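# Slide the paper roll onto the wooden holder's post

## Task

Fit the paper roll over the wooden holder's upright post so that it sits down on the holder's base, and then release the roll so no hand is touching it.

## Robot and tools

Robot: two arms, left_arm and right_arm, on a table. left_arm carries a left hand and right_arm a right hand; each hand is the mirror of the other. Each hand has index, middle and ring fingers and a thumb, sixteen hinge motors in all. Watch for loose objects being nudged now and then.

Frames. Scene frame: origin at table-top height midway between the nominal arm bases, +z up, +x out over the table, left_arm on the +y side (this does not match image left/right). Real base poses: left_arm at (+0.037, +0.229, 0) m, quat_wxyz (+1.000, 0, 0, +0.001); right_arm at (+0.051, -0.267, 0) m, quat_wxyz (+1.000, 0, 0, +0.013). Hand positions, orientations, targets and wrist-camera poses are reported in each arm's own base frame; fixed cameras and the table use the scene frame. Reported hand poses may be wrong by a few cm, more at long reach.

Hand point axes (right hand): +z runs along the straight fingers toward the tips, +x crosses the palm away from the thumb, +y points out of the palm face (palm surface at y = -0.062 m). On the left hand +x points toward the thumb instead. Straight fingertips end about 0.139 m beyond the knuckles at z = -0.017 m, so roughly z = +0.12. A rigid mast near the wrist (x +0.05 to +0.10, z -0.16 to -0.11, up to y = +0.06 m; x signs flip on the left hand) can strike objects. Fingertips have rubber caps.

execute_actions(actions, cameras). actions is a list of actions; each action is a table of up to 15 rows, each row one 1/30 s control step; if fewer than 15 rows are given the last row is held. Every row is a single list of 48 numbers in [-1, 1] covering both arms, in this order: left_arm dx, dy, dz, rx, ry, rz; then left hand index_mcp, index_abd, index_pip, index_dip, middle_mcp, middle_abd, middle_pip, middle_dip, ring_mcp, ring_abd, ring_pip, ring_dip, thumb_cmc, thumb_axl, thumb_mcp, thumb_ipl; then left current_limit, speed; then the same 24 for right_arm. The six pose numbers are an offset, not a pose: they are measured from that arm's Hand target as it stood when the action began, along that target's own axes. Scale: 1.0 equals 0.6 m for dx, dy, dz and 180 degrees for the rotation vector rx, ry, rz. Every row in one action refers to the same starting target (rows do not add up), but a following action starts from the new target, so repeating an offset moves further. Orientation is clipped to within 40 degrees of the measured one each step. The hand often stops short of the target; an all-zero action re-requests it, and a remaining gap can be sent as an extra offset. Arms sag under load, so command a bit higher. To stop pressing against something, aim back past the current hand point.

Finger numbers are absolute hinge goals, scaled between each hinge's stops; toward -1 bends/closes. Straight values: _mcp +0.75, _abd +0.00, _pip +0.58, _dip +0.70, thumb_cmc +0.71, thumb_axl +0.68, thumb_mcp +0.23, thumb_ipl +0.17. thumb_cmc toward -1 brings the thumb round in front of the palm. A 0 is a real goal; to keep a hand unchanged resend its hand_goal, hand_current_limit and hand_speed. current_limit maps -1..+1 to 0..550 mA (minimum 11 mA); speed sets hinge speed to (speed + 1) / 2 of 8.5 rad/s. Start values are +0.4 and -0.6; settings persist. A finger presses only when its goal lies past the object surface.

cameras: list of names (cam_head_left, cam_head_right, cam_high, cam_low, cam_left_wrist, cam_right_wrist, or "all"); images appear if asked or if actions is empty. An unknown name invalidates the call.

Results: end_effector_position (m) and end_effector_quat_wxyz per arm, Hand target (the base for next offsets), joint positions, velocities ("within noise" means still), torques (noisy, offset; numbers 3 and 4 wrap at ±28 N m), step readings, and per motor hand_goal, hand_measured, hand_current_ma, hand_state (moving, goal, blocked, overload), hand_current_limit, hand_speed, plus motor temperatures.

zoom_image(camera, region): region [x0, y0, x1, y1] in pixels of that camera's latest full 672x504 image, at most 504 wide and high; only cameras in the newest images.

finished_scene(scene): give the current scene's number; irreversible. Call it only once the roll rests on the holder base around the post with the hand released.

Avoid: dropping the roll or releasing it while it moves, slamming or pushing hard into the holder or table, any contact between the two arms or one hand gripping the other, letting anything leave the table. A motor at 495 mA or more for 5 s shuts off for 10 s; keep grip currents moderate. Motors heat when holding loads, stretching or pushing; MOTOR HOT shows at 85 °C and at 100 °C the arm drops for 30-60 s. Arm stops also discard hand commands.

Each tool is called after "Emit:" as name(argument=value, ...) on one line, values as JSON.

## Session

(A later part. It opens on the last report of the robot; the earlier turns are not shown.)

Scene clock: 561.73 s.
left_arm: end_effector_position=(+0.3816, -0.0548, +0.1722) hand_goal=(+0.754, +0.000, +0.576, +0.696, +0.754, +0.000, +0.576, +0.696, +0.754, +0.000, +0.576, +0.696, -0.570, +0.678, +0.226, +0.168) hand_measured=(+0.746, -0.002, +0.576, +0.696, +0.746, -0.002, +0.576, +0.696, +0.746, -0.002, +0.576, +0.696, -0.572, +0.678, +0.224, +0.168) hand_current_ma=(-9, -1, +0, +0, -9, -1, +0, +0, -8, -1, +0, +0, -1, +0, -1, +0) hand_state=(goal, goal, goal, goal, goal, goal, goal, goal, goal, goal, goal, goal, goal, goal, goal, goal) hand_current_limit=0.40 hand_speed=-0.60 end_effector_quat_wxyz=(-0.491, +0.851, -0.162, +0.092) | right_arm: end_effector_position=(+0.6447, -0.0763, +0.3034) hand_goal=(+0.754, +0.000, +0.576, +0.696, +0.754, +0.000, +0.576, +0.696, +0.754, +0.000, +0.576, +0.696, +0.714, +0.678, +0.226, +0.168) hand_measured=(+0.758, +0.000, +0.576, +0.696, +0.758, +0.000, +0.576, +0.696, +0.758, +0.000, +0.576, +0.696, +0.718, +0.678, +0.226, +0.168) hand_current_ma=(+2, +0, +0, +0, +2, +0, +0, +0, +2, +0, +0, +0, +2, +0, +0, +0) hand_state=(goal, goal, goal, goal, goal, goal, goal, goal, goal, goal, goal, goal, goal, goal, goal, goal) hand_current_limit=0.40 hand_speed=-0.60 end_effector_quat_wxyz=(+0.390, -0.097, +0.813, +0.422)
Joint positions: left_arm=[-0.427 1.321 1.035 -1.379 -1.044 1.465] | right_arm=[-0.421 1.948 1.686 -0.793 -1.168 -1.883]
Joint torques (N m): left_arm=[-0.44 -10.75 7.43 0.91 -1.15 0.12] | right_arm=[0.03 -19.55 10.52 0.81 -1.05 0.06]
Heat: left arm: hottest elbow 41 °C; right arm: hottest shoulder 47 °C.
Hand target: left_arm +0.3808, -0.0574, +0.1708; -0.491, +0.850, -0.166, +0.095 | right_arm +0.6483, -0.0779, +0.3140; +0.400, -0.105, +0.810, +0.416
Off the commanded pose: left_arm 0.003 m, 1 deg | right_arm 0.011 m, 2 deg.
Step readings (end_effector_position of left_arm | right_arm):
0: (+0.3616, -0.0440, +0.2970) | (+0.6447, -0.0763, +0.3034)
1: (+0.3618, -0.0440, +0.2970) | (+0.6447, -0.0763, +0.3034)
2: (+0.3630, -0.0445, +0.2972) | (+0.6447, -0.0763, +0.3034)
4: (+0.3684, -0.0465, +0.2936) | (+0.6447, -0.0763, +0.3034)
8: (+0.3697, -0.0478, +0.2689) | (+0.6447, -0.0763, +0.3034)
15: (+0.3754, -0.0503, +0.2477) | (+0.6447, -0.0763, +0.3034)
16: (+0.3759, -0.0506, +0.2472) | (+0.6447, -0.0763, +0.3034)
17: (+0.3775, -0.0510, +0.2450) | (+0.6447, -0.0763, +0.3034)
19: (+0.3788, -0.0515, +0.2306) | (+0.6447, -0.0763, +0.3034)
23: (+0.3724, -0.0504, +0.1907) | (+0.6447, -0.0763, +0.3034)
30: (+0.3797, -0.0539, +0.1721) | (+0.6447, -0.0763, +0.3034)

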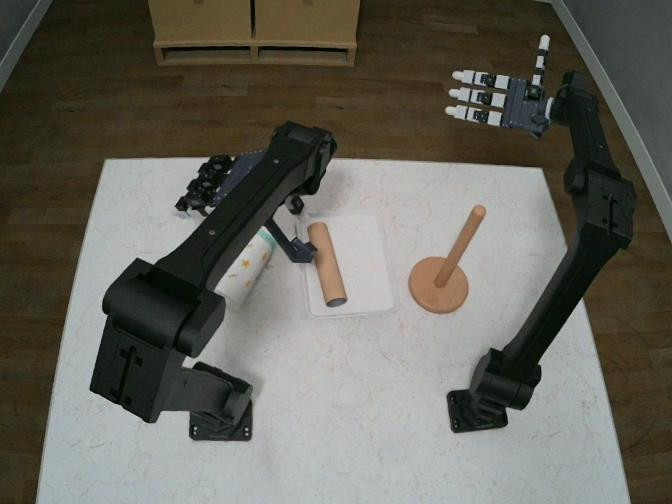

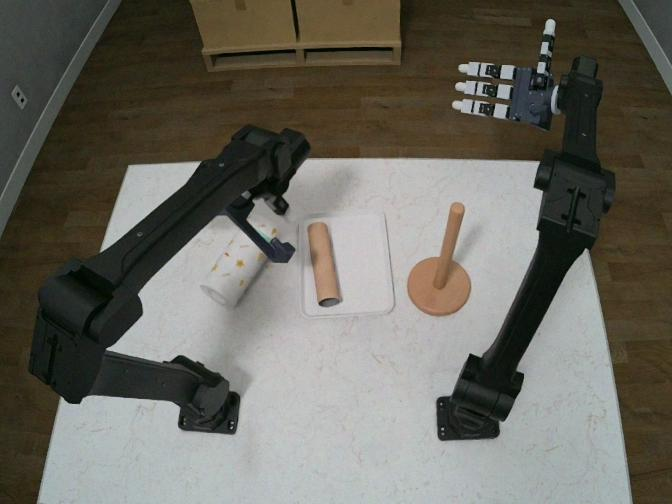

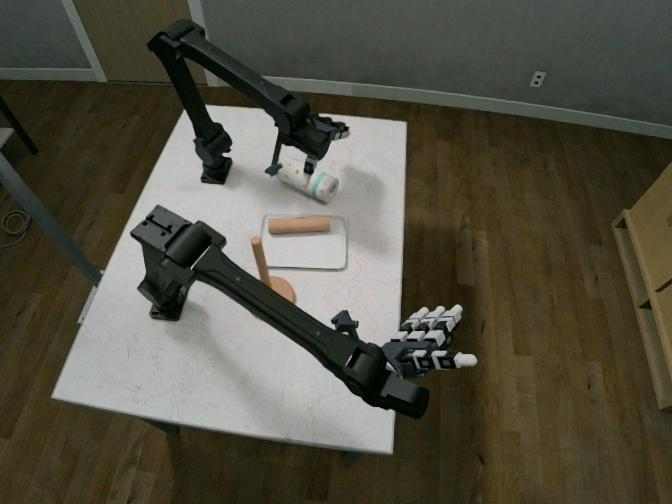

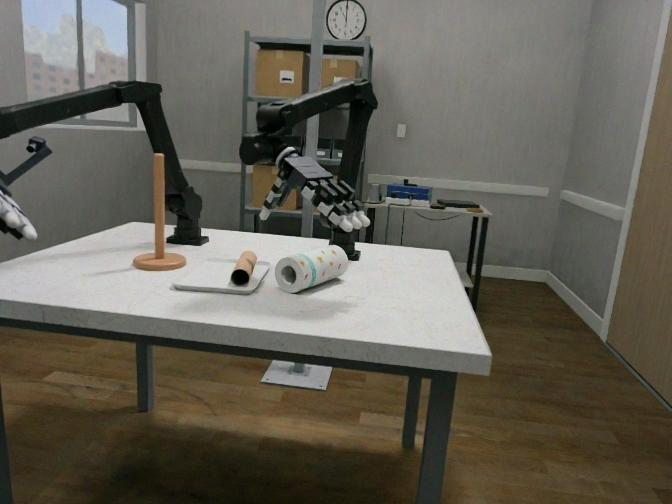

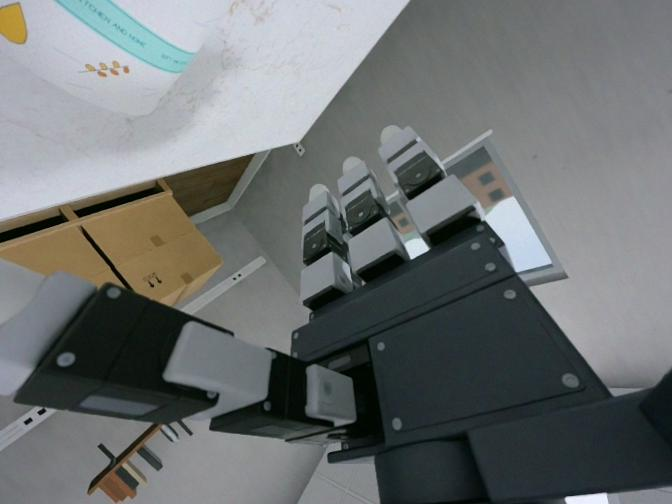

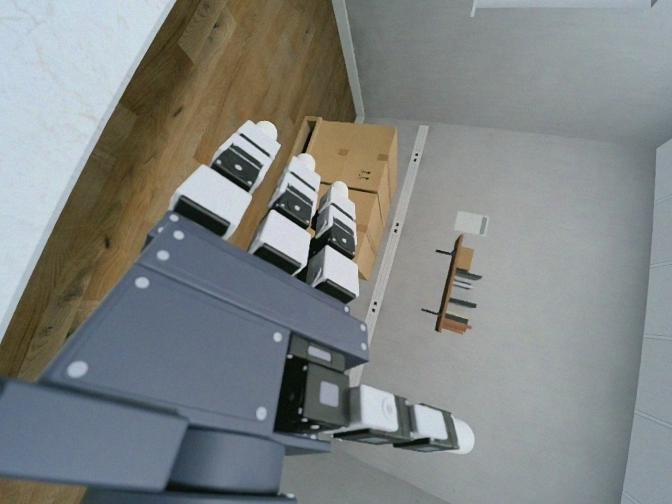

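Emit:
execute_actions(actions=[[[0.0,0.0866,0.05,0,0,0, 0.754,0,0.576,0.696,0.754,0,0.576,0.696,0.754,0,0.576,0.696,-0.571,0.678,0.226,0.168,0.4,-0.6, 0,0,0,0,0,0, 0.754,0,0.576,0.696,0.754,0,0.576,0.696,0.754,0,0.576,0.696,0.714,0.678,0.226,0.168,0.4,-0.6]],[[0.0,0.0722,0.0416,0,0,0, 0.754,0,0.576,0.696,0.754,0,0.576,0.696,0.754,0,0.576,0.696,-0.571,0.678,0.226,0.168,0.4,-0.6, 0,0,0,0,0,0, 0.754,0,0.576,0.696,0.754,0,0.576,0.696,0.754,0,0.576,0.696,0.714,0.678,0.226,0.168,0.4,-0.6]]], cameras=["cam_head_left","cam_head_right","cam_low","cam_high","cam_left_wrist"])

Scene clock: 585.67 s.
left_arm: end_effector_position=(+0.3822, -0.0549, +0.0636) hand_goal=(+0.754, +0.000, +0.576, +0.696, +0.754, +0.000, +0.576, +0.696, +0.754, +0.000, +0.576, +0.696, -0.570, +0.678, +0.226, +0.168) hand_measured=(+0.746, -0.002, +0.576, +0.696, +0.746, -0.002, +0.576, +0.696, +0.746, -0.002, +0.576, +0.696, -0.572, +0.678, +0.224, +0.168) hand_current_ma=(-9, -1, +0, +0, -9, -1, +0, +0, -8, -1, +0, +0, -1, +0, -1, +0) hand_state=(goal, goal, goal, goal, goal, goal, goal, goal, goal, goal, goal, goal, goal, goal, goal, goal) hand_current_limit=0.40 hand_speed=-0.60 end_effector_quat_wxyz=(-0.491, +0.851, -0.160, +0.095) | right_arm: end_effector_position=(+0.6447, -0.0763, +0.3034) hand_goal=(+0.754, +0.000, +0.576, +0.696, +0.754, +0.000, +0.576, +0.696, +0.754, +0.000, +0.576, +0.696, +0.714, +0.678, +0.226, +0.168) hand_measured=(+0.758, +0.000, +0.576, +0.696, +0.758, +0.000, +0.576, +0.696, +0.758, +0.000, +0.576, +0.696, +0.718, +0.678, +0.226, +0.168) hand_current_ma=(+2, +0, +0, +0, +2, +0, +0, +0, +2, +0, +0, +0, +2, +0, +0, +0) hand_state=(goal, goal, goal, goal, goal, goal, goal, goal, goal, goal, goal, goal, goal, goal, goal, goal) hand_current_limit=0.40 hand_speed=-0.60 end_effector_quat_wxyz=(+0.390, -0.097, +0.813, +0.422)
Joint positions: left_arm=[-0.428 1.454 0.85 -1.056 -1.046 1.462] | right_arm=[-0.421 1.948 1.686 -0.793 -1.168 -1.883]
Joint torques (N m): left_arm=[-0.32 -11.11 6.42 0.72 -1.11 0.16] | right_arm=[-0.56 -19.49 10.66 0.81 -1.01 0.05]
Heat: left arm: hottest elbow 38 °C; right arm: hottest shoulder 46 °C.
Hand target: left_arm +0.3805, -0.0574, +0.0608; -0.491, +0.850, -0.166, +0.095 | right_arm +0.6483, -0.0779, +0.3140; +0.400, -0.105, +0.810, +0.416
Off the commanded pose: left_arm 0.004 m, 1 deg | right_arm 0.011 m, 2 deg.
Step readings (end_effector_position of left_arm | right_arm):
0: (+0.3817, -0.0548, +0.1722) | (+0.6447, -0.0763, +0.3034)
1: (+0.3818, -0.0548, +0.1719) | (+0.6447, -0.0763, +0.3034)
2: (+0.3828, -0.0550, +0.1703) | (+0.6447, -0.0763, +0.3034)
4: (+0.3837, -0.0549, +0.1602) | (+0.6447, -0.0763, +0.3034)
8: (+0.3773, -0.0525, +0.1303) | (+0.6447, -0.0763, +0.3034)
15: (+0.3806, -0.0542, +0.1135) | (+0.6447, -0.0763, +0.3034)
16: (+0.3813, -0.0545, +0.1134) | (+0.6447, -0.0763, +0.3034)
17: (+0.3825, -0.0550, +0.1121) | (+0.6447, -0.0763, +0.3034)
19: (+0.3848, -0.0558, +0.1051) | (+0.6447, -0.0763, +0.3034)
23: (+0.3804, -0.0538, +0.0799) | (+0.6447, -0.0763, +0.3034)
30: (+0.3809, -0.0543, +0.0636) | (+0.6447, -0.0763, +0.3034)
Images, in order (width x height): cam_head_left 672x504, cam_head_right 672x504, cam_high 672x504, cam_low 672x504, cam_left_wrist 672x504.

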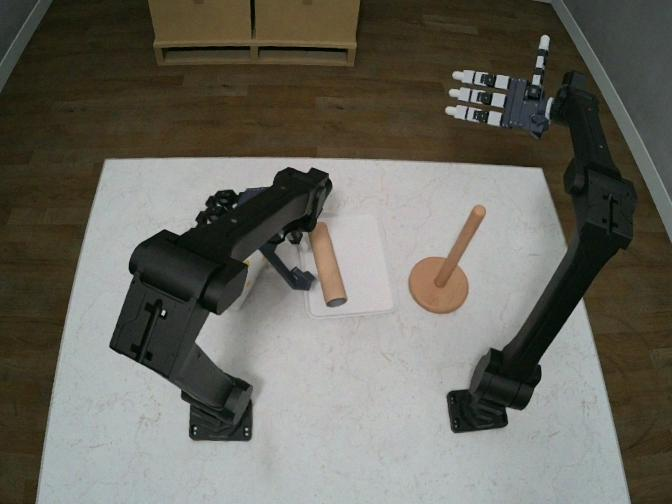

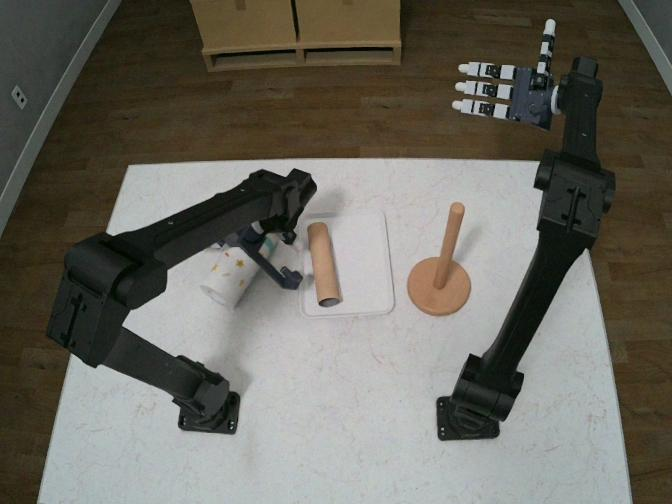

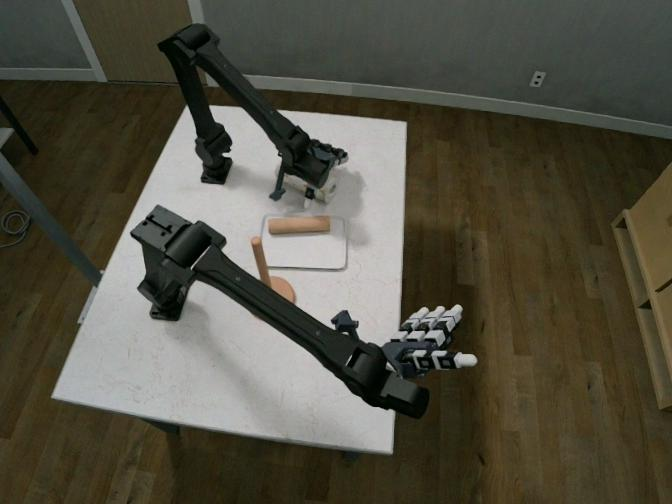

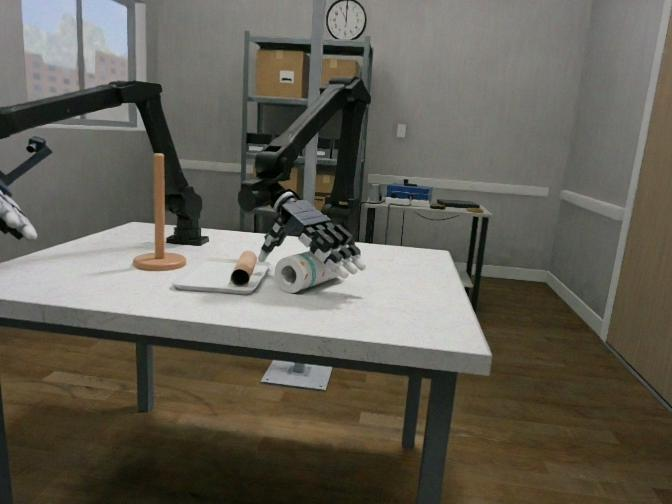

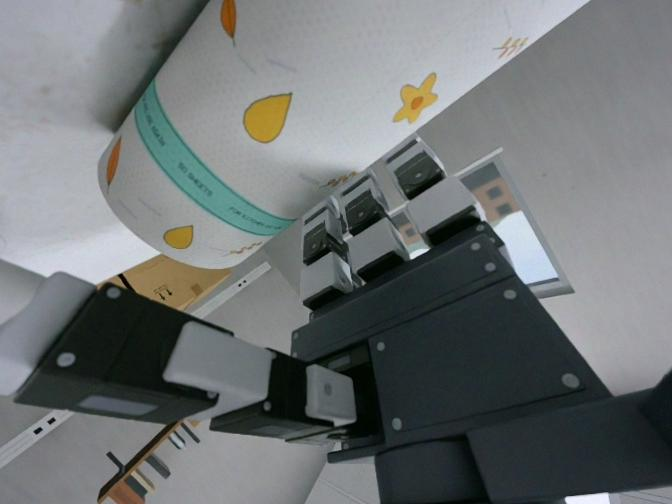

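Emit:
execute_actions(actions=[[[-0.025,0.0433,0.025,0,0,0, 0.754,0,0.576,0.696,0.754,0,0.576,0.696,0.754,0,0.576,0.696,-0.571,0.678,0.226,0.168,0.4,-0.6, 0,0,0,0,0,0, 0.754,0,0.576,0.696,0.754,0,0.576,0.696,0.754,0,0.576,0.696,0.714,0.678,0.226,0.168,0.4,-0.6]]], cameras=["cam_low","cam_left_wrist"])

Scene clock: 596.70 s.
left_arm: end_effector_position=(+0.3697, -0.0493, +0.0362) hand_goal=(+0.754, +0.000, +0.576, +0.696, +0.754, +0.000, +0.576, +0.696, +0.754, +0.000, +0.576, +0.696, -0.570, +0.678, +0.226, +0.168) hand_measured=(+0.746, -0.002, +0.576, +0.696, +0.746, -0.002, +0.576, +0.696, +0.746, -0.002, +0.576, +0.696, -0.572, +0.678, +0.224, +0.168) hand_current_ma=(-9, -1, +0, +0, -9, -1, +0, +0, -8, -1, +0, +0, -1, +0, -1, +0) hand_state=(goal, goal, goal, goal, goal, goal, goal, goal, goal, goal, goal, goal, goal, goal, goal, goal) hand_current_limit=0.40 hand_speed=-0.60 end_effector_quat_wxyz=(-0.491, +0.851, -0.159, +0.097) | right_arm: end_effector_position=(+0.6447, -0.0763, +0.3034) hand_goal=(+0.754, +0.000, +0.576, +0.696, +0.754, +0.000, +0.576, +0.696, +0.754, +0.000, +0.576, +0.696, +0.714, +0.678, +0.226, +0.168) hand_measured=(+0.758, +0.000, +0.576, +0.696, +0.758, +0.000, +0.576, +0.696, +0.758, +0.000, +0.576, +0.696, +0.718, +0.678, +0.226, +0.168) hand_current_ma=(+2, +0, +0, +0, +2, +0, +0, +0, +2, +0, +0, +0, +2, +0, +0, +0) hand_state=(goal, goal, goal, goal, goal, goal, goal, goal, goal, goal, goal, goal, goal, goal, goal, goal) hand_current_limit=0.40 hand_speed=-0.60 end_effector_quat_wxyz=(+0.390, -0.097, +0.813, +0.422)
Joint positions: left_arm=[-0.428 1.47 0.776 -0.962 -1.046 1.463] | right_arm=[-0.421 1.948 1.686 -0.793 -1.168 -1.883]
Joint torques (N m): left_arm=[-0.5 -10.29 5.82 0.84 -1.07 0.11] | right_arm=[0.09 -19.43 10.55 0.88 -1 0.05]
Heat: left arm: hottest elbow 37 °C; right arm: hottest shoulder 46 °C.
Hand target: left_arm +0.3665, -0.0516, +0.0308; -0.491, +0.850, -0.166, +0.095 | right_arm +0.6483, -0.0779, +0.3140; +0.400, -0.105, +0.810, +0.416
Off the commanded pose: left_arm 0.007 m, 1 deg | right_arm 0.011 m, 2 deg.
Step readings (end_effector_position of left_arm | right_arm):
0: (+0.3821, -0.0549, +0.0636) | (+0.6447, -0.0763, +0.3034)
1: (+0.3821, -0.0549, +0.0635) | (+0.6447, -0.0763, +0.3034)
2: (+0.3825, -0.0550, +0.0624) | (+0.6447, -0.0763, +0.3034)
4: (+0.3810, -0.0542, +0.0574) | (+0.6447, -0.0763, +0.3034)
8: (+0.3701, -0.0494, +0.0429) | (+0.6447, -0.0763, +0.3034)
15: (+0.3690, -0.0489, +0.0362) | (+0.6447, -0.0763, +0.3034)
Images, in order (width x height): cam_low 672x504, cam_left_wrist 672x504.

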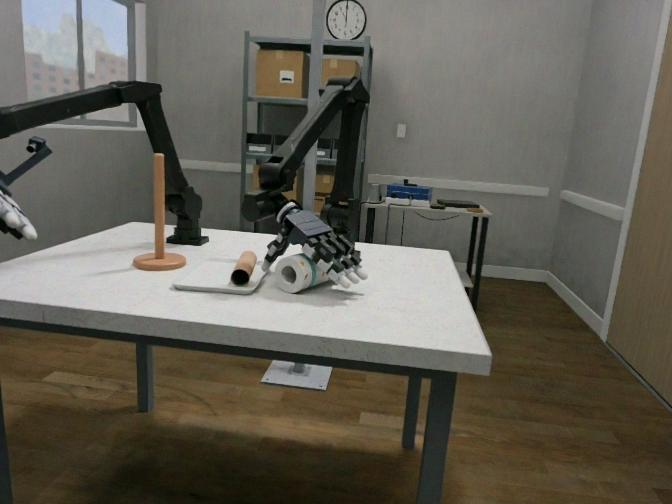

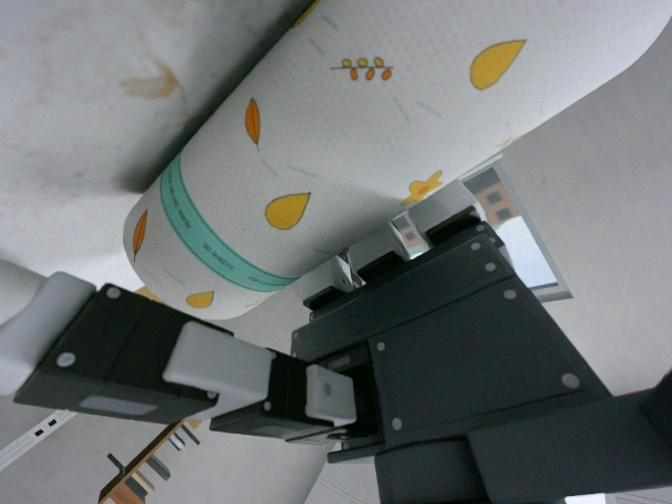

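Emit:
execute_actions(actions=[[[0,0,0,0,0,0, 0.753,0,-0.08,-0.029,0.753,0,-0.08,-0.029,0.753,0,-0.08,-0.029,-0.571,0.678,0.0,-0.189,0.4,-0.7, 0,0,0,0,0,0, 0.754,0,0.576,0.696,0.754,0,0.576,0.696,0.754,0,0.576,0.696,0.714,0.678,0.226,0.168,0.4,-0.6]],[[0,0,0,0,0,0, 0.753,0,-0.08,-0.029,0.753,0,-0.08,-0.029,0.753,0,-0.08,-0.029,-0.571,0.678,0.0,-0.189,0.4,-0.7, 0,0,0,0,0,0, 0.754,0,0.576,0.696,0.754,0,0.576,0.696,0.754,0,0.576,0.696,0.714,0.678,0.226,0.168,0.4,-0.6]]], cameras=["cam_low","cam_left_wrist"])

Scene clock: 605.93 s.
left_arm: end_effector_position=(+0.3698, -0.0492, +0.0362) hand_goal=(+0.754, +0.000, -0.080, -0.028, +0.754, +0.000, -0.080, -0.028, +0.754, +0.000, -0.080, -0.028, -0.570, +0.678, +0.000, -0.188) hand_measured=(+0.746, -0.002, -0.078, -0.026, +0.746, -0.002, -0.078, -0.024, +0.748, -0.002, -0.078, -0.026, -0.572, +0.678, +0.002, -0.186) hand_current_ma=(-9, -1, +1, +2, -8, -1, +1, +2, -5, -1, +1, +2, -1, +0, +2, +3) hand_state=(goal, goal, goal, goal, goal, goal, goal, goal, goal, goal, goal, goal, goal, goal, goal, goal) hand_current_limit=0.40 hand_speed=-0.70 end_effector_quat_wxyz=(-0.491, +0.851, -0.159, +0.097) | right_arm: end_effector_position=(+0.6447, -0.0763, +0.3034) hand_goal=(+0.754, +0.000, +0.576, +0.696, +0.754, +0.000, +0.576, +0.696, +0.754, +0.000, +0.576, +0.696, +0.714, +0.678, +0.226, +0.168) hand_measured=(+0.758, +0.000, +0.576, +0.696, +0.758, +0.000, +0.576, +0.696, +0.758, +0.000, +0.576, +0.696, +0.718, +0.678, +0.226, +0.168) hand_current_ma=(+2, +0, +0, +0, +2, +0, +0, +0, +2, +0, +0, +0, +2, +0, +0, +0) hand_state=(goal, goal, goal, goal, goal, goal, goal, goal, goal, goal, goal, goal, goal, goal, goal, goal) hand_current_limit=0.40 hand_speed=-0.60 end_effector_quat_wxyz=(+0.390, -0.097, +0.813, +0.422)
Joint positions: left_arm=[-0.428 1.47 0.776 -0.962 -1.047 1.463] | right_arm=[-0.421 1.948 1.686 -0.793 -1.168 -1.883]
Joint torques (N m): left_arm=[-0.5 -10.29 5.82 0.85 -1.03 0.11] | right_arm=[-0.03 -19.66 10.52 1.11 -0.99 0.11]
Heat: left arm: hottest elbow 36 °C; right arm: hottest shoulder 46 °C.
Hand target: left_arm +0.3665, -0.0516, +0.0308; -0.491, +0.850, -0.166, +0.095 | right_arm +0.6483, -0.0779, +0.3140; +0.400, -0.105, +0.810, +0.416
Off the commanded pose: left_arm 0.007 m, 1 deg | right_arm 0.011 m, 2 deg.
Step readings (end_effector_position of left_arm | right_arm):
0: (+0.3698, -0.0493, +0.0362) | (+0.6447, -0.0763, +0.3034)
1: (+0.3698, -0.0493, +0.0362) | (+0.6447, -0.0763, +0.3034)
2: (+0.3698, -0.0493, +0.0362) | (+0.6447, -0.0763, +0.3034)
4: (+0.3698, -0.0493, +0.0362) | (+0.6447, -0.0763, +0.3034)
8: (+0.3698, -0.0493, +0.0362) | (+0.6447, -0.0763, +0.3034)
15: (+0.3699, -0.0491, +0.0364) | (+0.6447, -0.0763, +0.3034)
16: (+0.3699, -0.0491, +0.0364) | (+0.6447, -0.0763, +0.3034)
17: (+0.3699, -0.0491, +0.0364) | (+0.6447, -0.0763, +0.3034)
19: (+0.3699, -0.0491, +0.0363) | (+0.6447, -0.0763, +0.3034)
23: (+0.3698, -0.0492, +0.0362) | (+0.6447, -0.0763, +0.3034)
30: (+0.3698, -0.0492, +0.0362) | (+0.6447, -0.0763, +0.3034)
Images, in order (width x height): cam_low 672x504, cam_left_wrist 672x504.

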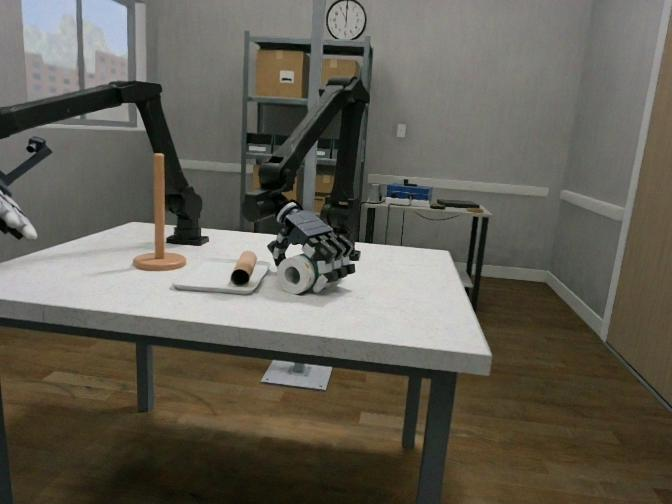

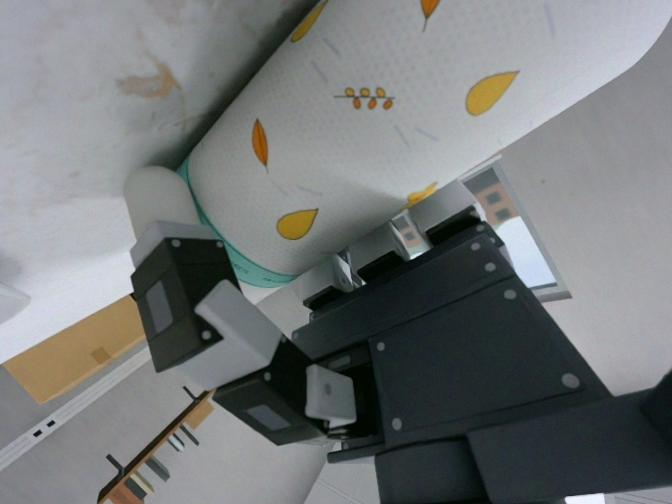

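Emit:
execute_actions(actions=[[[0,0,0,0,0,0, 0.754,0,0.3,0.3,0.754,0,0.3,0.3,0.754,0,0.3,0.3,-0.571,0.678,0.18,0.1,0.4,-0.6, 0,0,0,0,0,0, 0.754,0,0.576,0.696,0.754,0,0.576,0.696,0.754,0,0.576,0.696,0.714,0.678,0.226,0.168,0.4,-0.6]],[[-0.05,0,0,0,0,0, 0.754,0,0.3,0.3,0.754,0,0.3,0.3,0.754,0,0.3,0.3,-0.571,0.678,0.18,0.1,0.4,-0.6, 0,0,0,0,0,0, 0.754,0,0.576,0.696,0.754,0,0.576,0.696,0.754,0,0.576,0.696,0.714,0.678,0.226,0.168,0.4,-0.6]],[[0,0,0,0,0,0, 0.753,0,-0.15,-0.1,0.753,0,-0.15,-0.1,0.753,0,-0.15,-0.1,-0.571,0.678,-0.05,-0.25,0.4,-0.7, 0,0,0,0,0,0, 0.754,0,0.576,0.696,0.754,0,0.576,0.696,0.754,0,0.576,0.696,0.714,0.678,0.226,0.168,0.4,-0.6]],[[0,0,0,0,0,0, 0.753,0,-0.15,-0.1,0.753,0,-0.15,-0.1,0.753,0,-0.15,-0.1,-0.571,0.678,-0.05,-0.25,0.4,-0.7, 0,0,0,0,0,0, 0.754,0,0.576,0.696,0.754,0,0.576,0.696,0.754,0,0.576,0.696,0.714,0.678,0.226,0.168,0.4,-0.6]]], cameras=["cam_low","cam_left_wrist"])

Scene clock: 623.60 s.
left_arm: end_effector_position=(+0.3433, -0.0391, +0.0325) hand_goal=(+0.754, +0.000, -0.150, -0.100, +0.754, +0.000, -0.150, -0.100, +0.754, +0.000, -0.150, -0.100, -0.570, +0.678, -0.050, -0.250) hand_measured=(+0.760, +0.002, -0.124, -0.086, +0.754, +0.002, -0.130, -0.088, +0.750, -0.002, -0.136, -0.092, -0.562, +0.684, -0.022, -0.224) hand_current_ma=(+6, +1, +46, +17, +0, +1, +31, +15, -4, -1, +17, +10, +10, +7, +69, +71) hand_state=(goal, goal, blocked, goal, goal, goal, goal, goal, goal, goal, goal, goal, goal, goal, blocked, blocked) hand_current_limit=0.40 hand_speed=-0.70 end_effector_quat_wxyz=(-0.491, +0.851, -0.163, +0.094) | right_arm: end_effector_position=(+0.6447, -0.0763, +0.3034) hand_goal=(+0.754, +0.000, +0.576, +0.696, +0.754, +0.000, +0.576, +0.696, +0.754, +0.000, +0.576, +0.696, +0.714, +0.678, +0.226, +0.168) hand_measured=(+0.758, +0.000, +0.576, +0.696, +0.758, +0.000, +0.576, +0.696, +0.758, +0.000, +0.576, +0.696, +0.718, +0.678, +0.226, +0.168) hand_current_ma=(+2, +0, +0, +0, +2, +0, +0, +0, +2, +0, +0, +0, +2, +0, +0, +0) hand_state=(goal, goal, goal, goal, goal, goal, goal, goal, goal, goal, goal, goal, goal, goal, goal, goal) hand_current_limit=0.40 hand_speed=-0.60 end_effector_quat_wxyz=(+0.390, -0.097, +0.813, +0.422)
Joint positions: left_arm=[-0.433 1.41 0.701 -0.956 -1.045 1.461] | right_arm=[-0.421 1.948 1.686 -0.793 -1.168 -1.883]
Joint torques (N m): left_arm=[-0.5 -10.29 5.49 0.5 -1.09 0.03] | right_arm=[0.15 -19.72 10.59 0.9 -0.98 0.09]
Heat: left arm: hottest elbow 34 °C; right arm: hottest shoulder 46 °C.
Hand target: left_arm +0.3387, -0.0404, +0.0308; -0.491, +0.850, -0.166, +0.095 | right_arm +0.6483, -0.0779, +0.3140; +0.400, -0.105, +0.810, +0.416
Off the commanded pose: left_arm 0.005 m, 0 deg | right_arm 0.011 m, 2 deg.
Step readings (end_effector_position of left_arm | right_arm):
0: (+0.3698, -0.0492, +0.0362) | (+0.6447, -0.0763, +0.3034)
1: (+0.3698, -0.0492, +0.0362) | (+0.6447, -0.0763, +0.3034)
2: (+0.3698, -0.0492, +0.0362) | (+0.6447, -0.0763, +0.3034)
4: (+0.3698, -0.0492, +0.0362) | (+0.6447, -0.0763, +0.3034)
8: (+0.3698, -0.0492, +0.0362) | (+0.6447, -0.0763, +0.3034)
15: (+0.3698, -0.0492, +0.0362) | (+0.6447, -0.0763, +0.3034)
16: (+0.3697, -0.0492, +0.0361) | (+0.6447, -0.0763, +0.3034)
17: (+0.3685, -0.0486, +0.0354) | (+0.6447, -0.0763, +0.3034)
19: (+0.3617, -0.0456, +0.0323) | (+0.6447, -0.0763, +0.3034)
23: (+0.3470, -0.0394, +0.0306) | (+0.6447, -0.0763, +0.3034)
30: (+0.3430, -0.0383, +0.0312) | (+0.6447, -0.0763, +0.3034)
31: (+0.3430, -0.0383, +0.0312) | (+0.6447, -0.0763, +0.3034)
32: (+0.3432, -0.0383, +0.0314) | (+0.6447, -0.0763, +0.3034)
34: (+0.3437, -0.0375, +0.0324) | (+0.6447, -0.0763, +0.3034)
38: (+0.3440, -0.0377, +0.0335) | (+0.6447, -0.0763, +0.3034)
45: (+0.3433, -0.0390, +0.0325) | (+0.6447, -0.0763, +0.3034)
46: (+0.3433, -0.0390, +0.0325) | (+0.6447, -0.0763, +0.3034)
47: (+0.3433, -0.0390, +0.0325) | (+0.6447, -0.0763, +0.3034)
49: (+0.3433, -0.0391, +0.0325) | (+0.6447, -0.0763, +0.3034)
53: (+0.3433, -0.0391, +0.0325) | (+0.6447, -0.0763, +0.3034)
60: (+0.3433, -0.0391, +0.0325) | (+0.6447, -0.0763, +0.3034)
Images, in order (width x height): cam_low 672x504, cam_left_wrist 672x504.

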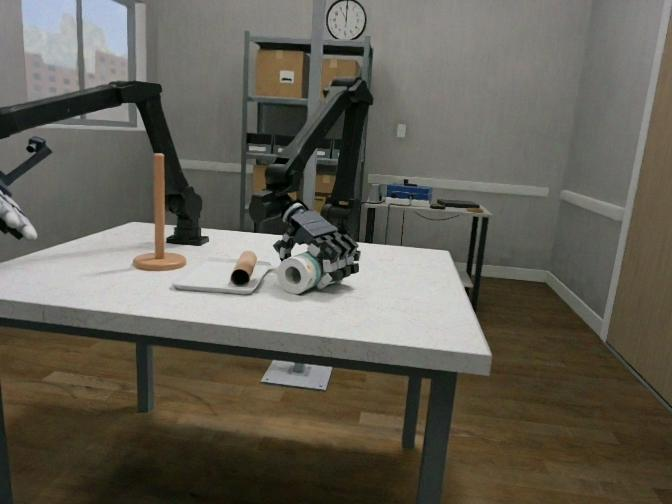

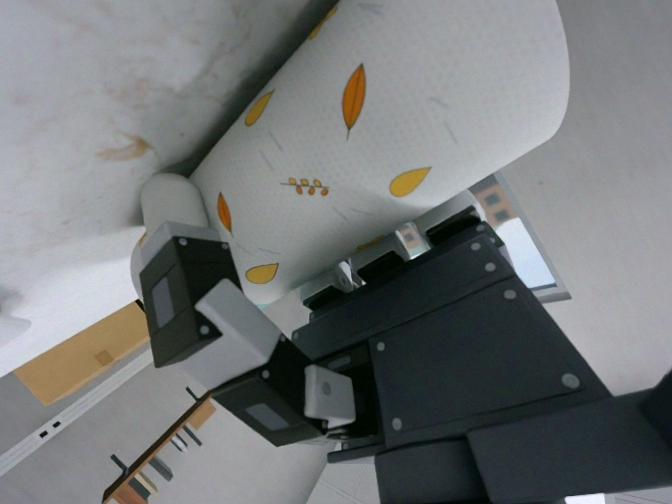

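Emit:
execute_actions(actions=[[[0,0,0,0,0,0, 0.68,0,-0.3,-0.25,0.68,0,-0.3,-0.25,0.68,0,-0.3,-0.25,-0.571,0.678,-0.2,-0.4,0.4,-0.7, 0,0,0,0,0,0, 0.754,0,0.576,0.696,0.754,0,0.576,0.696,0.754,0,0.576,0.696,0.714,0.678,0.226,0.168,0.4,-0.6]],[[0,0,0,0,0,0, 0.6,0,-0.4,-0.35,0.6,0,-0.4,-0.35,0.6,0,-0.4,-0.35,-0.571,0.678,-0.35,-0.5,0.4,-0.7, 0,0,0,0,0,0, 0.754,0,0.576,0.696,0.754,0,0.576,0.696,0.754,0,0.576,0.696,0.714,0.678,0.226,0.168,0.4,-0.6]],[[0,0,0,0,0,0, 0.6,0,-0.4,-0.35,0.6,0,-0.4,-0.35,0.6,0,-0.4,-0.35,-0.571,0.678,-0.35,-0.5,0.4,-0.7, 0,0,0,0,0,0, 0.754,0,0.576,0.696,0.754,0,0.576,0.696,0.754,0,0.576,0.696,0.714,0.678,0.226,0.168,0.4,-0.6]]], cameras=["cam_low","cam_left_wrist"])

Scene clock: 632.77 s.
left_arm: end_effector_position=(+0.3433, -0.0391, +0.0324) hand_goal=(+0.600, +0.000, -0.400, -0.350, +0.600, +0.000, -0.400, -0.350, +0.600, +0.000, -0.400, -0.350, -0.570, +0.678, -0.350, -0.500) hand_measured=(+0.706, -0.002, -0.322, -0.334, +0.662, +0.000, -0.350, -0.340, +0.618, -0.002, -0.376, -0.342, -0.522, +0.704, +0.216, -0.424) hand_current_ma=(+354, -2, +212, +22, +166, +0, +113, +10, +30, -1, +40, +7, +107, +60, +385, +311) hand_state=(blocked, goal, blocked, goal, blocked, goal, blocked, goal, goal, goal, blocked, goal, blocked, blocked, blocked, blocked) hand_current_limit=0.40 hand_speed=-0.70 end_effector_quat_wxyz=(-0.491, +0.851, -0.163, +0.094) | right_arm: end_effector_position=(+0.6447, -0.0763, +0.3034) hand_goal=(+0.754, +0.000, +0.576, +0.696, +0.754, +0.000, +0.576, +0.696, +0.754, +0.000, +0.576, +0.696, +0.714, +0.678, +0.226, +0.168) hand_measured=(+0.758, +0.000, +0.576, +0.696, +0.758, +0.000, +0.576, +0.696, +0.758, +0.000, +0.576, +0.696, +0.718, +0.678, +0.226, +0.168) hand_current_ma=(+2, +0, +0, +0, +2, +0, +0, +0, +2, +0, +0, +0, +2, +0, +0, +0) hand_state=(goal, goal, goal, goal, goal, goal, goal, goal, goal, goal, goal, goal, goal, goal, goal, goal) hand_current_limit=0.40 hand_speed=-0.60 end_effector_quat_wxyz=(+0.390, -0.097, +0.813, +0.422)
Joint positions: left_arm=[-0.433 1.41 0.701 -0.956 -1.044 1.461] | right_arm=[-0.421 1.948 1.686 -0.793 -1.168 -1.883]
Joint torques (N m): left_arm=[-0.5 -10.29 5.49 0.51 -1.07 0.03] | right_arm=[-0.21 -19.9 10.62 0.94 -1.03 0.06]
Heat: left arm: hottest elbow 34 °C; right arm: hottest shoulder 46 °C.
Hand target: left_arm +0.3387, -0.0403, +0.0308; -0.491, +0.850, -0.166, +0.095 | right_arm +0.6483, -0.0779, +0.3140; +0.400, -0.105, +0.810, +0.416
Off the commanded pose: left_arm 0.005 m, 0 deg | right_arm 0.011 m, 2 deg.
Step readings (end_effector_position of left_arm | right_arm):
0: (+0.3433, -0.0391, +0.0325) | (+0.6447, -0.0763, +0.3034)
1: (+0.3433, -0.0391, +0.0325) | (+0.6447, -0.0763, +0.3034)
2: (+0.3433, -0.0391, +0.0325) | (+0.6447, -0.0763, +0.3034)
4: (+0.3433, -0.0391, +0.0324) | (+0.6447, -0.0763, +0.3034)
8: (+0.3433, -0.0391, +0.0324) | (+0.6447, -0.0763, +0.3034)
15: (+0.3433, -0.0391, +0.0324) | (+0.6447, -0.0763, +0.3034)
16: (+0.3433, -0.0391, +0.0325) | (+0.6447, -0.0763, +0.3034)
17: (+0.3433, -0.0391, +0.0325) | (+0.6447, -0.0763, +0.3034)
19: (+0.3433, -0.0391, +0.0324) | (+0.6447, -0.0763, +0.3034)
23: (+0.3433, -0.0391, +0.0324) | (+0.6447, -0.0763, +0.3034)
30: (+0.3433, -0.0391, +0.0324) | (+0.6447, -0.0763, +0.3034)
31: (+0.3433, -0.0391, +0.0324) | (+0.6447, -0.0763, +0.3034)
32: (+0.3433, -0.0391, +0.0324) | (+0.6447, -0.0763, +0.3034)
34: (+0.3433, -0.0391, +0.0324) | (+0.6447, -0.0763, +0.3034)
38: (+0.3433, -0.0391, +0.0324) | (+0.6447, -0.0763, +0.3034)
45: (+0.3433, -0.0391, +0.0324) | (+0.6447, -0.0763, +0.3034)
Images, in order (width x height): cam_low 672x504, cam_left_wrist 672x504.

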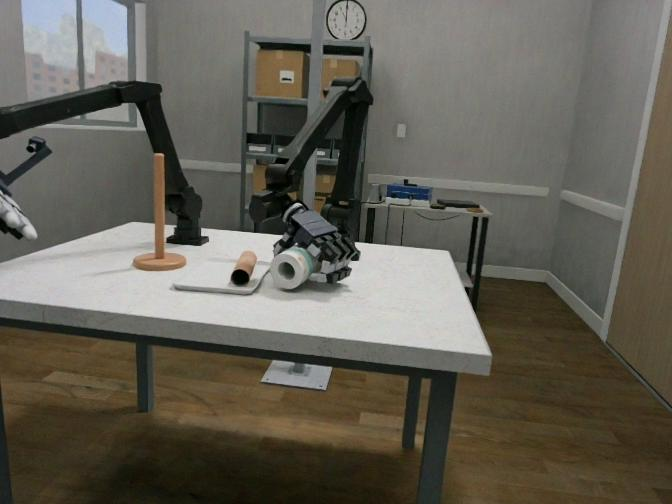

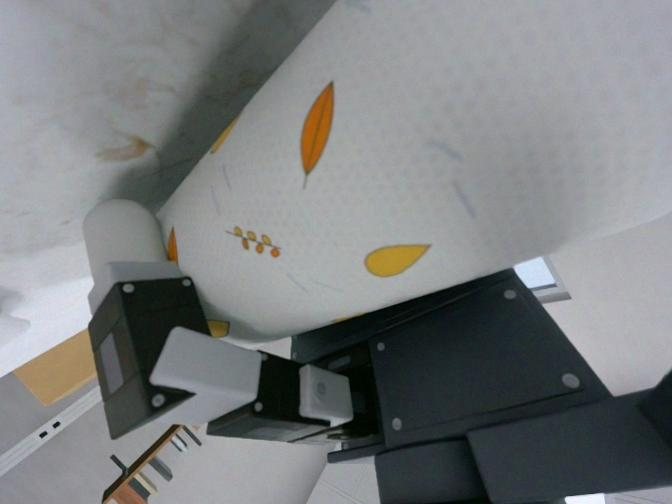

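Emit:
execute_actions(actions=[[[0,0,0,0,0,0, 0.74,0,-0.2,-0.2,0.74,0,-0.2,-0.2,0.74,0,-0.2,-0.2,-0.571,0.678,-0.0,-0.25,0.4,-0.85, 0,0,0,0,0,0, 0.754,0,0.576,0.696,0.754,0,0.576,0.696,0.754,0,0.576,0.696,0.714,0.678,0.226,0.168,0.4,-0.6]],[[0,0,0,0,0,0, 0.754,0,-0.1,-0.05,0.754,0,-0.1,-0.05,0.754,0,-0.1,-0.05,-0.571,0.678,0.18,-0.15,0.4,-0.7, 0,0,0,0,0,0, 0.754,0,0.576,0.696,0.754,0,0.576,0.696,0.754,0,0.576,0.696,0.714,0.678,0.226,0.168,0.4,-0.6]],[[0,0,0,0,0,0, 0.754,0,-0.1,-0.05,0.754,0,-0.1,-0.05,0.754,0,-0.1,-0.05,-0.743,0.678,0.18,-0.05,0.4,-0.7, 0,0,0,0,0,0, 0.754,0,0.576,0.696,0.754,0,0.576,0.696,0.754,0,0.576,0.696,0.714,0.678,0.226,0.168,0.4,-0.6]],[[0,0,0,0,0,0, 0.754,0,-0.1,-0.05,0.754,0,-0.1,-0.05,0.754,0,-0.1,-0.05,-0.743,0.678,0.18,-0.05,0.4,-0.7, 0,0,0,0,0,0, 0.754,0,0.576,0.696,0.754,0,0.576,0.696,0.754,0,0.576,0.696,0.714,0.678,0.226,0.168,0.4,-0.6]]], cameras=["cam_low","cam_left_wrist"])

Scene clock: 654.70 s.
left_arm: end_effector_position=(+0.3433, -0.0391, +0.0324) hand_goal=(+0.754, +0.000, -0.100, -0.050, +0.754, +0.000, -0.100, -0.050, +0.754, +0.000, -0.100, -0.050, -0.742, +0.678, +0.180, -0.050) hand_measured=(+0.750, -0.002, -0.104, -0.052, +0.746, +0.000, -0.104, -0.052, +0.740, -0.002, -0.104, -0.052, -0.736, +0.680, +0.176, -0.052) hand_current_ma=(-4, -2, -3, -1, -11, +0, -3, -2, -21, -1, -3, -1, +4, +2, -4, -2) hand_state=(goal, goal, goal, goal, goal, goal, goal, goal, goal, goal, goal, goal, goal, goal, goal, goal) hand_current_limit=0.40 hand_speed=-0.70 end_effector_quat_wxyz=(-0.491, +0.851, -0.163, +0.094) | right_arm: end_effector_position=(+0.6447, -0.0763, +0.3034) hand_goal=(+0.754, +0.000, +0.576, +0.696, +0.754, +0.000, +0.576, +0.696, +0.754, +0.000, +0.576, +0.696, +0.714, +0.678, +0.226, +0.168) hand_measured=(+0.758, +0.000, +0.576, +0.696, +0.758, +0.000, +0.576, +0.696, +0.758, +0.000, +0.576, +0.696, +0.718, +0.678, +0.226, +0.168) hand_current_ma=(+2, +0, +0, +0, +2, +0, +0, +0, +2, +0, +0, +0, +2, +0, +0, +0) hand_state=(goal, goal, goal, goal, goal, goal, goal, goal, goal, goal, goal, goal, goal, goal, goal, goal) hand_current_limit=0.40 hand_speed=-0.60 end_effector_quat_wxyz=(+0.390, -0.097, +0.813, +0.422)
Joint positions: left_arm=[-0.433 1.41 0.701 -0.956 -1.044 1.461] | right_arm=[-0.421 1.948 1.686 -0.793 -1.168 -1.883]
Joint torques (N m): left_arm=[-0.56 -10.29 5.48 0.49 -1.09 0.04] | right_arm=[-0.15 -18.73 10.41 0.95 -1.01 0.06]
Motor temperatures (°C): left_arm=[30 27 33 26 26 25] | right_arm=[39 46 43 25 25 29]
Heat: left arm: hottest elbow 33 °C; right arm: hottest shoulder 46 °C.
Hand target: left_arm +0.3387, -0.0403, +0.0309; -0.491, +0.850, -0.166, +0.095 | right_arm +0.6483, -0.0779, +0.3140; +0.400, -0.105, +0.810, +0.416
Off the commanded pose: left_arm 0.005 m, 0 deg | right_arm 0.011 m, 2 deg.
Step readings (end_effector_position of left_arm | right_arm):
0: (+0.3433, -0.0391, +0.0324) | (+0.6447, -0.0763, +0.3034)
1: (+0.3433, -0.0391, +0.0324) | (+0.6447, -0.0763, +0.3034)
2: (+0.3433, -0.0391, +0.0324) | (+0.6447, -0.0763, +0.3034)
4: (+0.3433, -0.0391, +0.0324) | (+0.6447, -0.0763, +0.3034)
8: (+0.3433, -0.0391, +0.0324) | (+0.6447, -0.0763, +0.3034)
15: (+0.3433, -0.0391, +0.0324) | (+0.6447, -0.0763, +0.3034)
16: (+0.3433, -0.0391, +0.0324) | (+0.6447, -0.0763, +0.3034)
17: (+0.3433, -0.0391, +0.0324) | (+0.6447, -0.0763, +0.3034)
19: (+0.3433, -0.0391, +0.0324) | (+0.6447, -0.0763, +0.3034)
23: (+0.3433, -0.0391, +0.0324) | (+0.6447, -0.0763, +0.3034)
30: (+0.3433, -0.0391, +0.0324) | (+0.6447, -0.0763, +0.3034)
31: (+0.3433, -0.0391, +0.0324) | (+0.6447, -0.0763, +0.3034)
32: (+0.3433, -0.0391, +0.0324) | (+0.6447, -0.0763, +0.3034)
34: (+0.3433, -0.0391, +0.0324) | (+0.6447, -0.0763, +0.3034)
38: (+0.3433, -0.0391, +0.0324) | (+0.6447, -0.0763, +0.3034)
45: (+0.3433, -0.0391, +0.0324) | (+0.6447, -0.0763, +0.3034)
46: (+0.3433, -0.0391, +0.0324) | (+0.6447, -0.0763, +0.3034)
47: (+0.3433, -0.0391, +0.0324) | (+0.6447, -0.0763, +0.3034)
49: (+0.3433, -0.0391, +0.0324) | (+0.6447, -0.0763, +0.3034)
53: (+0.3433, -0.0391, +0.0324) | (+0.6447, -0.0763, +0.3034)
60: (+0.3433, -0.0391, +0.0324) | (+0.6447, -0.0763, +0.3034)
Images, in order (width x height): cam_low 672x504, cam_left_wrist 672x504.

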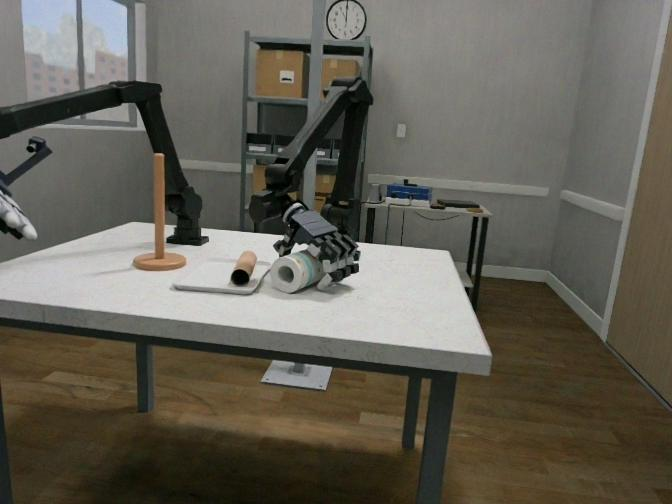

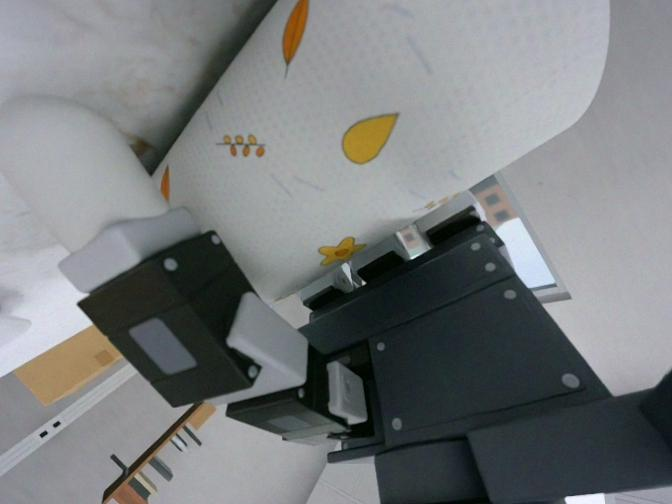

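Emit:
execute_actions(actions=[[[0,0,0,0,0,0, 0.7,0,-0.2,-0.2,0.7,0,-0.2,-0.2,0.72,0,-0.2,-0.2,-0.743,0.678,0.05,-0.25,0.4,-0.8, 0,0,0,0,0,0, 0.754,0,0.576,0.696,0.754,0,0.576,0.696,0.754,0,0.576,0.696,0.714,0.678,0.226,0.168,0.4,-0.6]],[[0,0,0,0,0,0, 0.7,0,-0.2,-0.2,0.7,0,-0.2,-0.2,0.72,0,-0.2,-0.2,-0.743,0.678,-0.05,-0.3,0.4,-0.8, 0,0,0,0,0,0, 0.754,0,0.576,0.696,0.754,0,0.576,0.696,0.754,0,0.576,0.696,0.714,0.678,0.226,0.168,0.4,-0.6]]], cameras=["cam_low","cam_left_wrist"])

Scene clock: 665.93 s.
left_arm: end_effector_position=(+0.3432, -0.0393, +0.0324) hand_goal=(+0.700, +0.000, -0.200, -0.200, +0.700, +0.000, -0.200, -0.200, +0.720, +0.000, -0.200, -0.200, -0.742, +0.678, -0.050, -0.300) hand_measured=(+0.724, -0.002, -0.178, -0.186, +0.714, +0.000, -0.184, -0.186, +0.720, -0.002, -0.196, -0.196, -0.736, +0.680, +0.090, -0.248) hand_current_ma=(+42, -1, +34, +19, +21, +0, +23, +18, +0, -1, +4, +3, +6, +1, +385, +183) hand_state=(blocked, goal, blocked, goal, goal, goal, goal, goal, goal, goal, goal, goal, goal, goal, blocked, blocked) hand_current_limit=0.40 hand_speed=-0.80 end_effector_quat_wxyz=(-0.491, +0.851, -0.163, +0.094) | right_arm: end_effector_position=(+0.6447, -0.0763, +0.3034) hand_goal=(+0.754, +0.000, +0.576, +0.696, +0.754, +0.000, +0.576, +0.696, +0.754, +0.000, +0.576, +0.696, +0.714, +0.678, +0.226, +0.168) hand_measured=(+0.758, +0.000, +0.576, +0.696, +0.758, +0.000, +0.576, +0.696, +0.758, +0.000, +0.576, +0.696, +0.718, +0.678, +0.226, +0.168) hand_current_ma=(+2, +0, +0, +0, +2, +0, +0, +0, +2, +0, +0, +0, +2, +0, +0, +0) hand_state=(goal, goal, goal, goal, goal, goal, goal, goal, goal, goal, goal, goal, goal, goal, goal, goal) hand_current_limit=0.40 hand_speed=-0.60 end_effector_quat_wxyz=(+0.390, -0.097, +0.813, +0.422)
Joint positions: left_arm=[-0.433 1.41 0.701 -0.956 -1.044 1.461] | right_arm=[-0.421 1.948 1.686 -0.793 -1.168 -1.883]
Joint torques (N m): left_arm=[-0.5 -10.23 5.49 0.49 -1.09 0.05] | right_arm=[-0.15 -19.37 10.62 0.96 -0.99 0.06]
Heat: left arm: hottest elbow 33 °C; right arm: hottest shoulder 46 °C.
Hand target: left_arm +0.3387, -0.0404, +0.0308; -0.491, +0.850, -0.166, +0.095 | right_arm +0.6483, -0.0779, +0.3140; +0.400, -0.105, +0.810, +0.416
Off the commanded pose: left_arm 0.005 m, 0 deg | right_arm 0.011 m, 2 deg.
Step readings (end_effector_position of left_arm | right_arm):
0: (+0.3433, -0.0391, +0.0324) | (+0.6447, -0.0763, +0.3034)
1: (+0.3433, -0.0391, +0.0324) | (+0.6447, -0.0763, +0.3034)
2: (+0.3433, -0.0391, +0.0324) | (+0.6447, -0.0763, +0.3034)
4: (+0.3433, -0.0391, +0.0324) | (+0.6447, -0.0763, +0.3034)
8: (+0.3432, -0.0393, +0.0324) | (+0.6447, -0.0763, +0.3034)
15: (+0.3432, -0.0393, +0.0324) | (+0.6447, -0.0763, +0.3034)
16: (+0.3432, -0.0393, +0.0324) | (+0.6447, -0.0763, +0.3034)
17: (+0.3432, -0.0393, +0.0324) | (+0.6447, -0.0763, +0.3034)
19: (+0.3432, -0.0393, +0.0324) | (+0.6447, -0.0763, +0.3034)
23: (+0.3432, -0.0393, +0.0324) | (+0.6447, -0.0763, +0.3034)
30: (+0.3432, -0.0393, +0.0324) | (+0.6447, -0.0763, +0.3034)
Images, in order (width x height): cam_low 672x504, cam_left_wrist 672x504.

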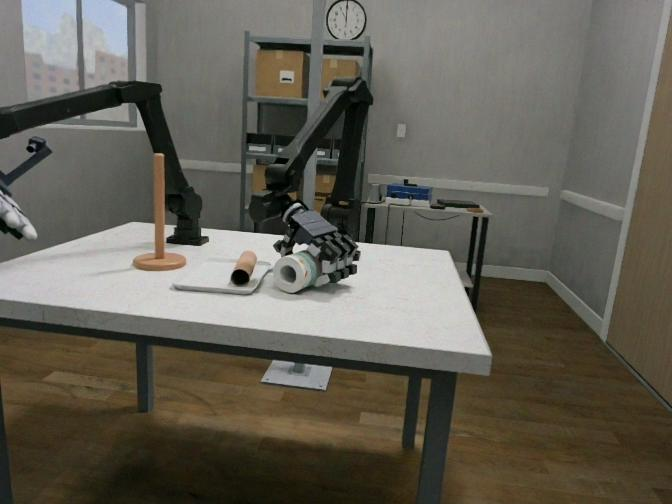

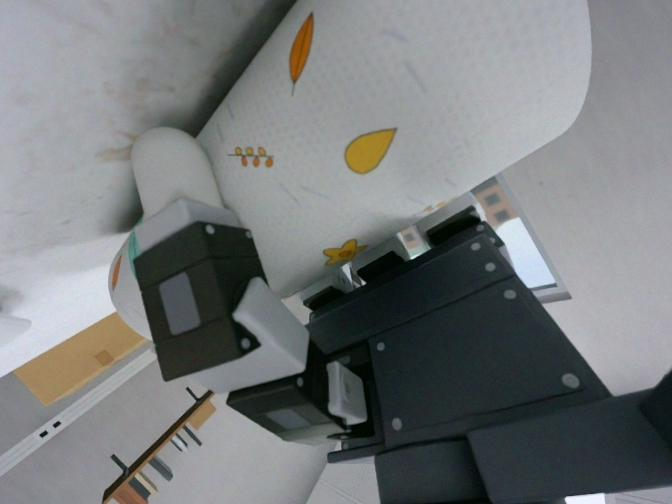

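Emit:
execute_actions(actions=[[[0,0,0,0,0,0, 0.64,0,-0.28,-0.28,0.64,0,-0.28,-0.28,0.66,0,-0.28,-0.28,-0.743,0.678,-0.05,-0.35,0.4,-0.85, 0,0,0,0,0,0, 0.754,0,0.576,0.696,0.754,0,0.576,0.696,0.754,0,0.576,0.696,0.714,0.678,0.226,0.168,0.4,-0.6]],[[0,0,0,0,0,0, 0.6,0,-0.32,-0.32,0.6,0,-0.32,-0.32,0.62,0,-0.32,-0.32,-0.743,0.678,-0.1,-0.4,0.4,-0.85, 0,0,0,0,0,0, 0.754,0,0.576,0.696,0.754,0,0.576,0.696,0.754,0,0.576,0.696,0.714,0.678,0.226,0.168,0.4,-0.6]],[[0,0,0,0,0,0, 0.6,0,-0.32,-0.32,0.6,0,-0.32,-0.32,0.62,0,-0.32,-0.32,-0.743,0.678,-0.1,-0.4,0.4,-0.85, 0,0,0,0,0,0, 0.754,0,0.576,0.696,0.754,0,0.576,0.696,0.754,0,0.576,0.696,0.714,0.678,0.226,0.168,0.4,-0.6]]], cameras=["cam_low","cam_left_wrist"])

Scene clock: 679.10 s.
left_arm: end_effector_position=(+0.3432, -0.0393, +0.0324) hand_goal=(+0.600, +0.000, -0.320, -0.320, +0.600, +0.000, -0.320, -0.320, +0.620, +0.000, -0.320, -0.320, -0.742, +0.678, -0.100, -0.400) hand_measured=(+0.686, -0.002, -0.250, -0.298, +0.666, +0.000, -0.262, -0.300, +0.658, -0.002, -0.282, -0.308, -0.718, +0.684, +0.196, -0.324) hand_current_ma=(+267, -1, +181, +34, +179, +0, +141, +31, +80, -1, +76, +15, +41, +6, +385, +312) hand_state=(blocked, goal, blocked, blocked, blocked, goal, blocked, blocked, blocked, goal, blocked, goal, blocked, goal, blocked, blocked) hand_current_limit=0.40 hand_speed=-0.85 end_effector_quat_wxyz=(-0.491, +0.851, -0.163, +0.094) | right_arm: end_effector_position=(+0.6447, -0.0763, +0.3034) hand_goal=(+0.754, +0.000, +0.576, +0.696, +0.754, +0.000, +0.576, +0.696, +0.754, +0.000, +0.576, +0.696, +0.714, +0.678, +0.226, +0.168) hand_measured=(+0.758, +0.000, +0.576, +0.696, +0.758, +0.000, +0.576, +0.696, +0.758, +0.000, +0.576, +0.696, +0.718, +0.678, +0.226, +0.168) hand_current_ma=(+2, +0, +0, +0, +2, +0, +0, +0, +2, +0, +0, +0, +2, +0, +0, +0) hand_state=(goal, goal, goal, goal, goal, goal, goal, goal, goal, goal, goal, goal, goal, goal, goal, goal) hand_current_limit=0.40 hand_speed=-0.60 end_effector_quat_wxyz=(+0.390, -0.097, +0.813, +0.422)
Joint positions: left_arm=[-0.433 1.41 0.701 -0.956 -1.044 1.461] | right_arm=[-0.421 1.948 1.686 -0.793 -1.168 -1.883]
Joint torques (N m): left_arm=[-0.5 -10.23 5.48 0.49 -1.07 0.04] | right_arm=[0.09 -18.78 10.58 0.87 -0.99 0.1]
Heat: left arm: hottest elbow 33 °C; right arm: hottest shoulder 46 °C.
Hand target: left_arm +0.3387, -0.0404, +0.0308; -0.491, +0.850, -0.166, +0.095 | right_arm +0.6483, -0.0779, +0.3140; +0.400, -0.105, +0.810, +0.416
Off the commanded pose: left_arm 0.005 m, 0 deg | right_arm 0.011 m, 2 deg.
Step readings (end_effector_position of left_arm | right_arm):
0: (+0.3432, -0.0393, +0.0324) | (+0.6447, -0.0763, +0.3034)
1: (+0.3432, -0.0393, +0.0324) | (+0.6447, -0.0763, +0.3034)
2: (+0.3432, -0.0393, +0.0324) | (+0.6447, -0.0763, +0.3034)
4: (+0.3432, -0.0393, +0.0324) | (+0.6447, -0.0763, +0.3034)
8: (+0.3432, -0.0393, +0.0324) | (+0.6447, -0.0763, +0.3034)
15: (+0.3432, -0.0393, +0.0324) | (+0.6447, -0.0763, +0.3034)
16: (+0.3432, -0.0393, +0.0324) | (+0.6447, -0.0763, +0.3034)
17: (+0.3432, -0.0393, +0.0324) | (+0.6447, -0.0763, +0.3034)
19: (+0.3432, -0.0393, +0.0324) | (+0.6447, -0.0763, +0.3034)
23: (+0.3432, -0.0393, +0.0324) | (+0.6447, -0.0763, +0.3034)
30: (+0.3432, -0.0393, +0.0324) | (+0.6447, -0.0763, +0.3034)
31: (+0.3432, -0.0393, +0.0324) | (+0.6447, -0.0763, +0.3034)
32: (+0.3432, -0.0393, +0.0324) | (+0.6447, -0.0763, +0.3034)
34: (+0.3432, -0.0393, +0.0324) | (+0.6447, -0.0763, +0.3034)
38: (+0.3432, -0.0393, +0.0324) | (+0.6447, -0.0763, +0.3034)
45: (+0.3432, -0.0393, +0.0324) | (+0.6447, -0.0763, +0.3034)
Images, in order (width x height): cam_low 672x504, cam_left_wrist 672x504.

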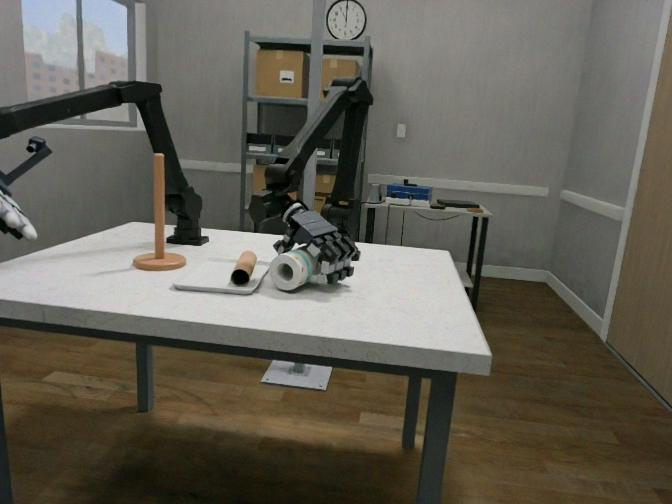

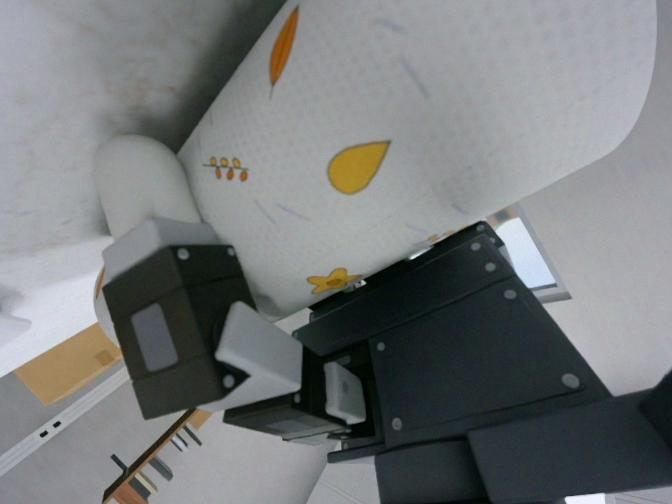

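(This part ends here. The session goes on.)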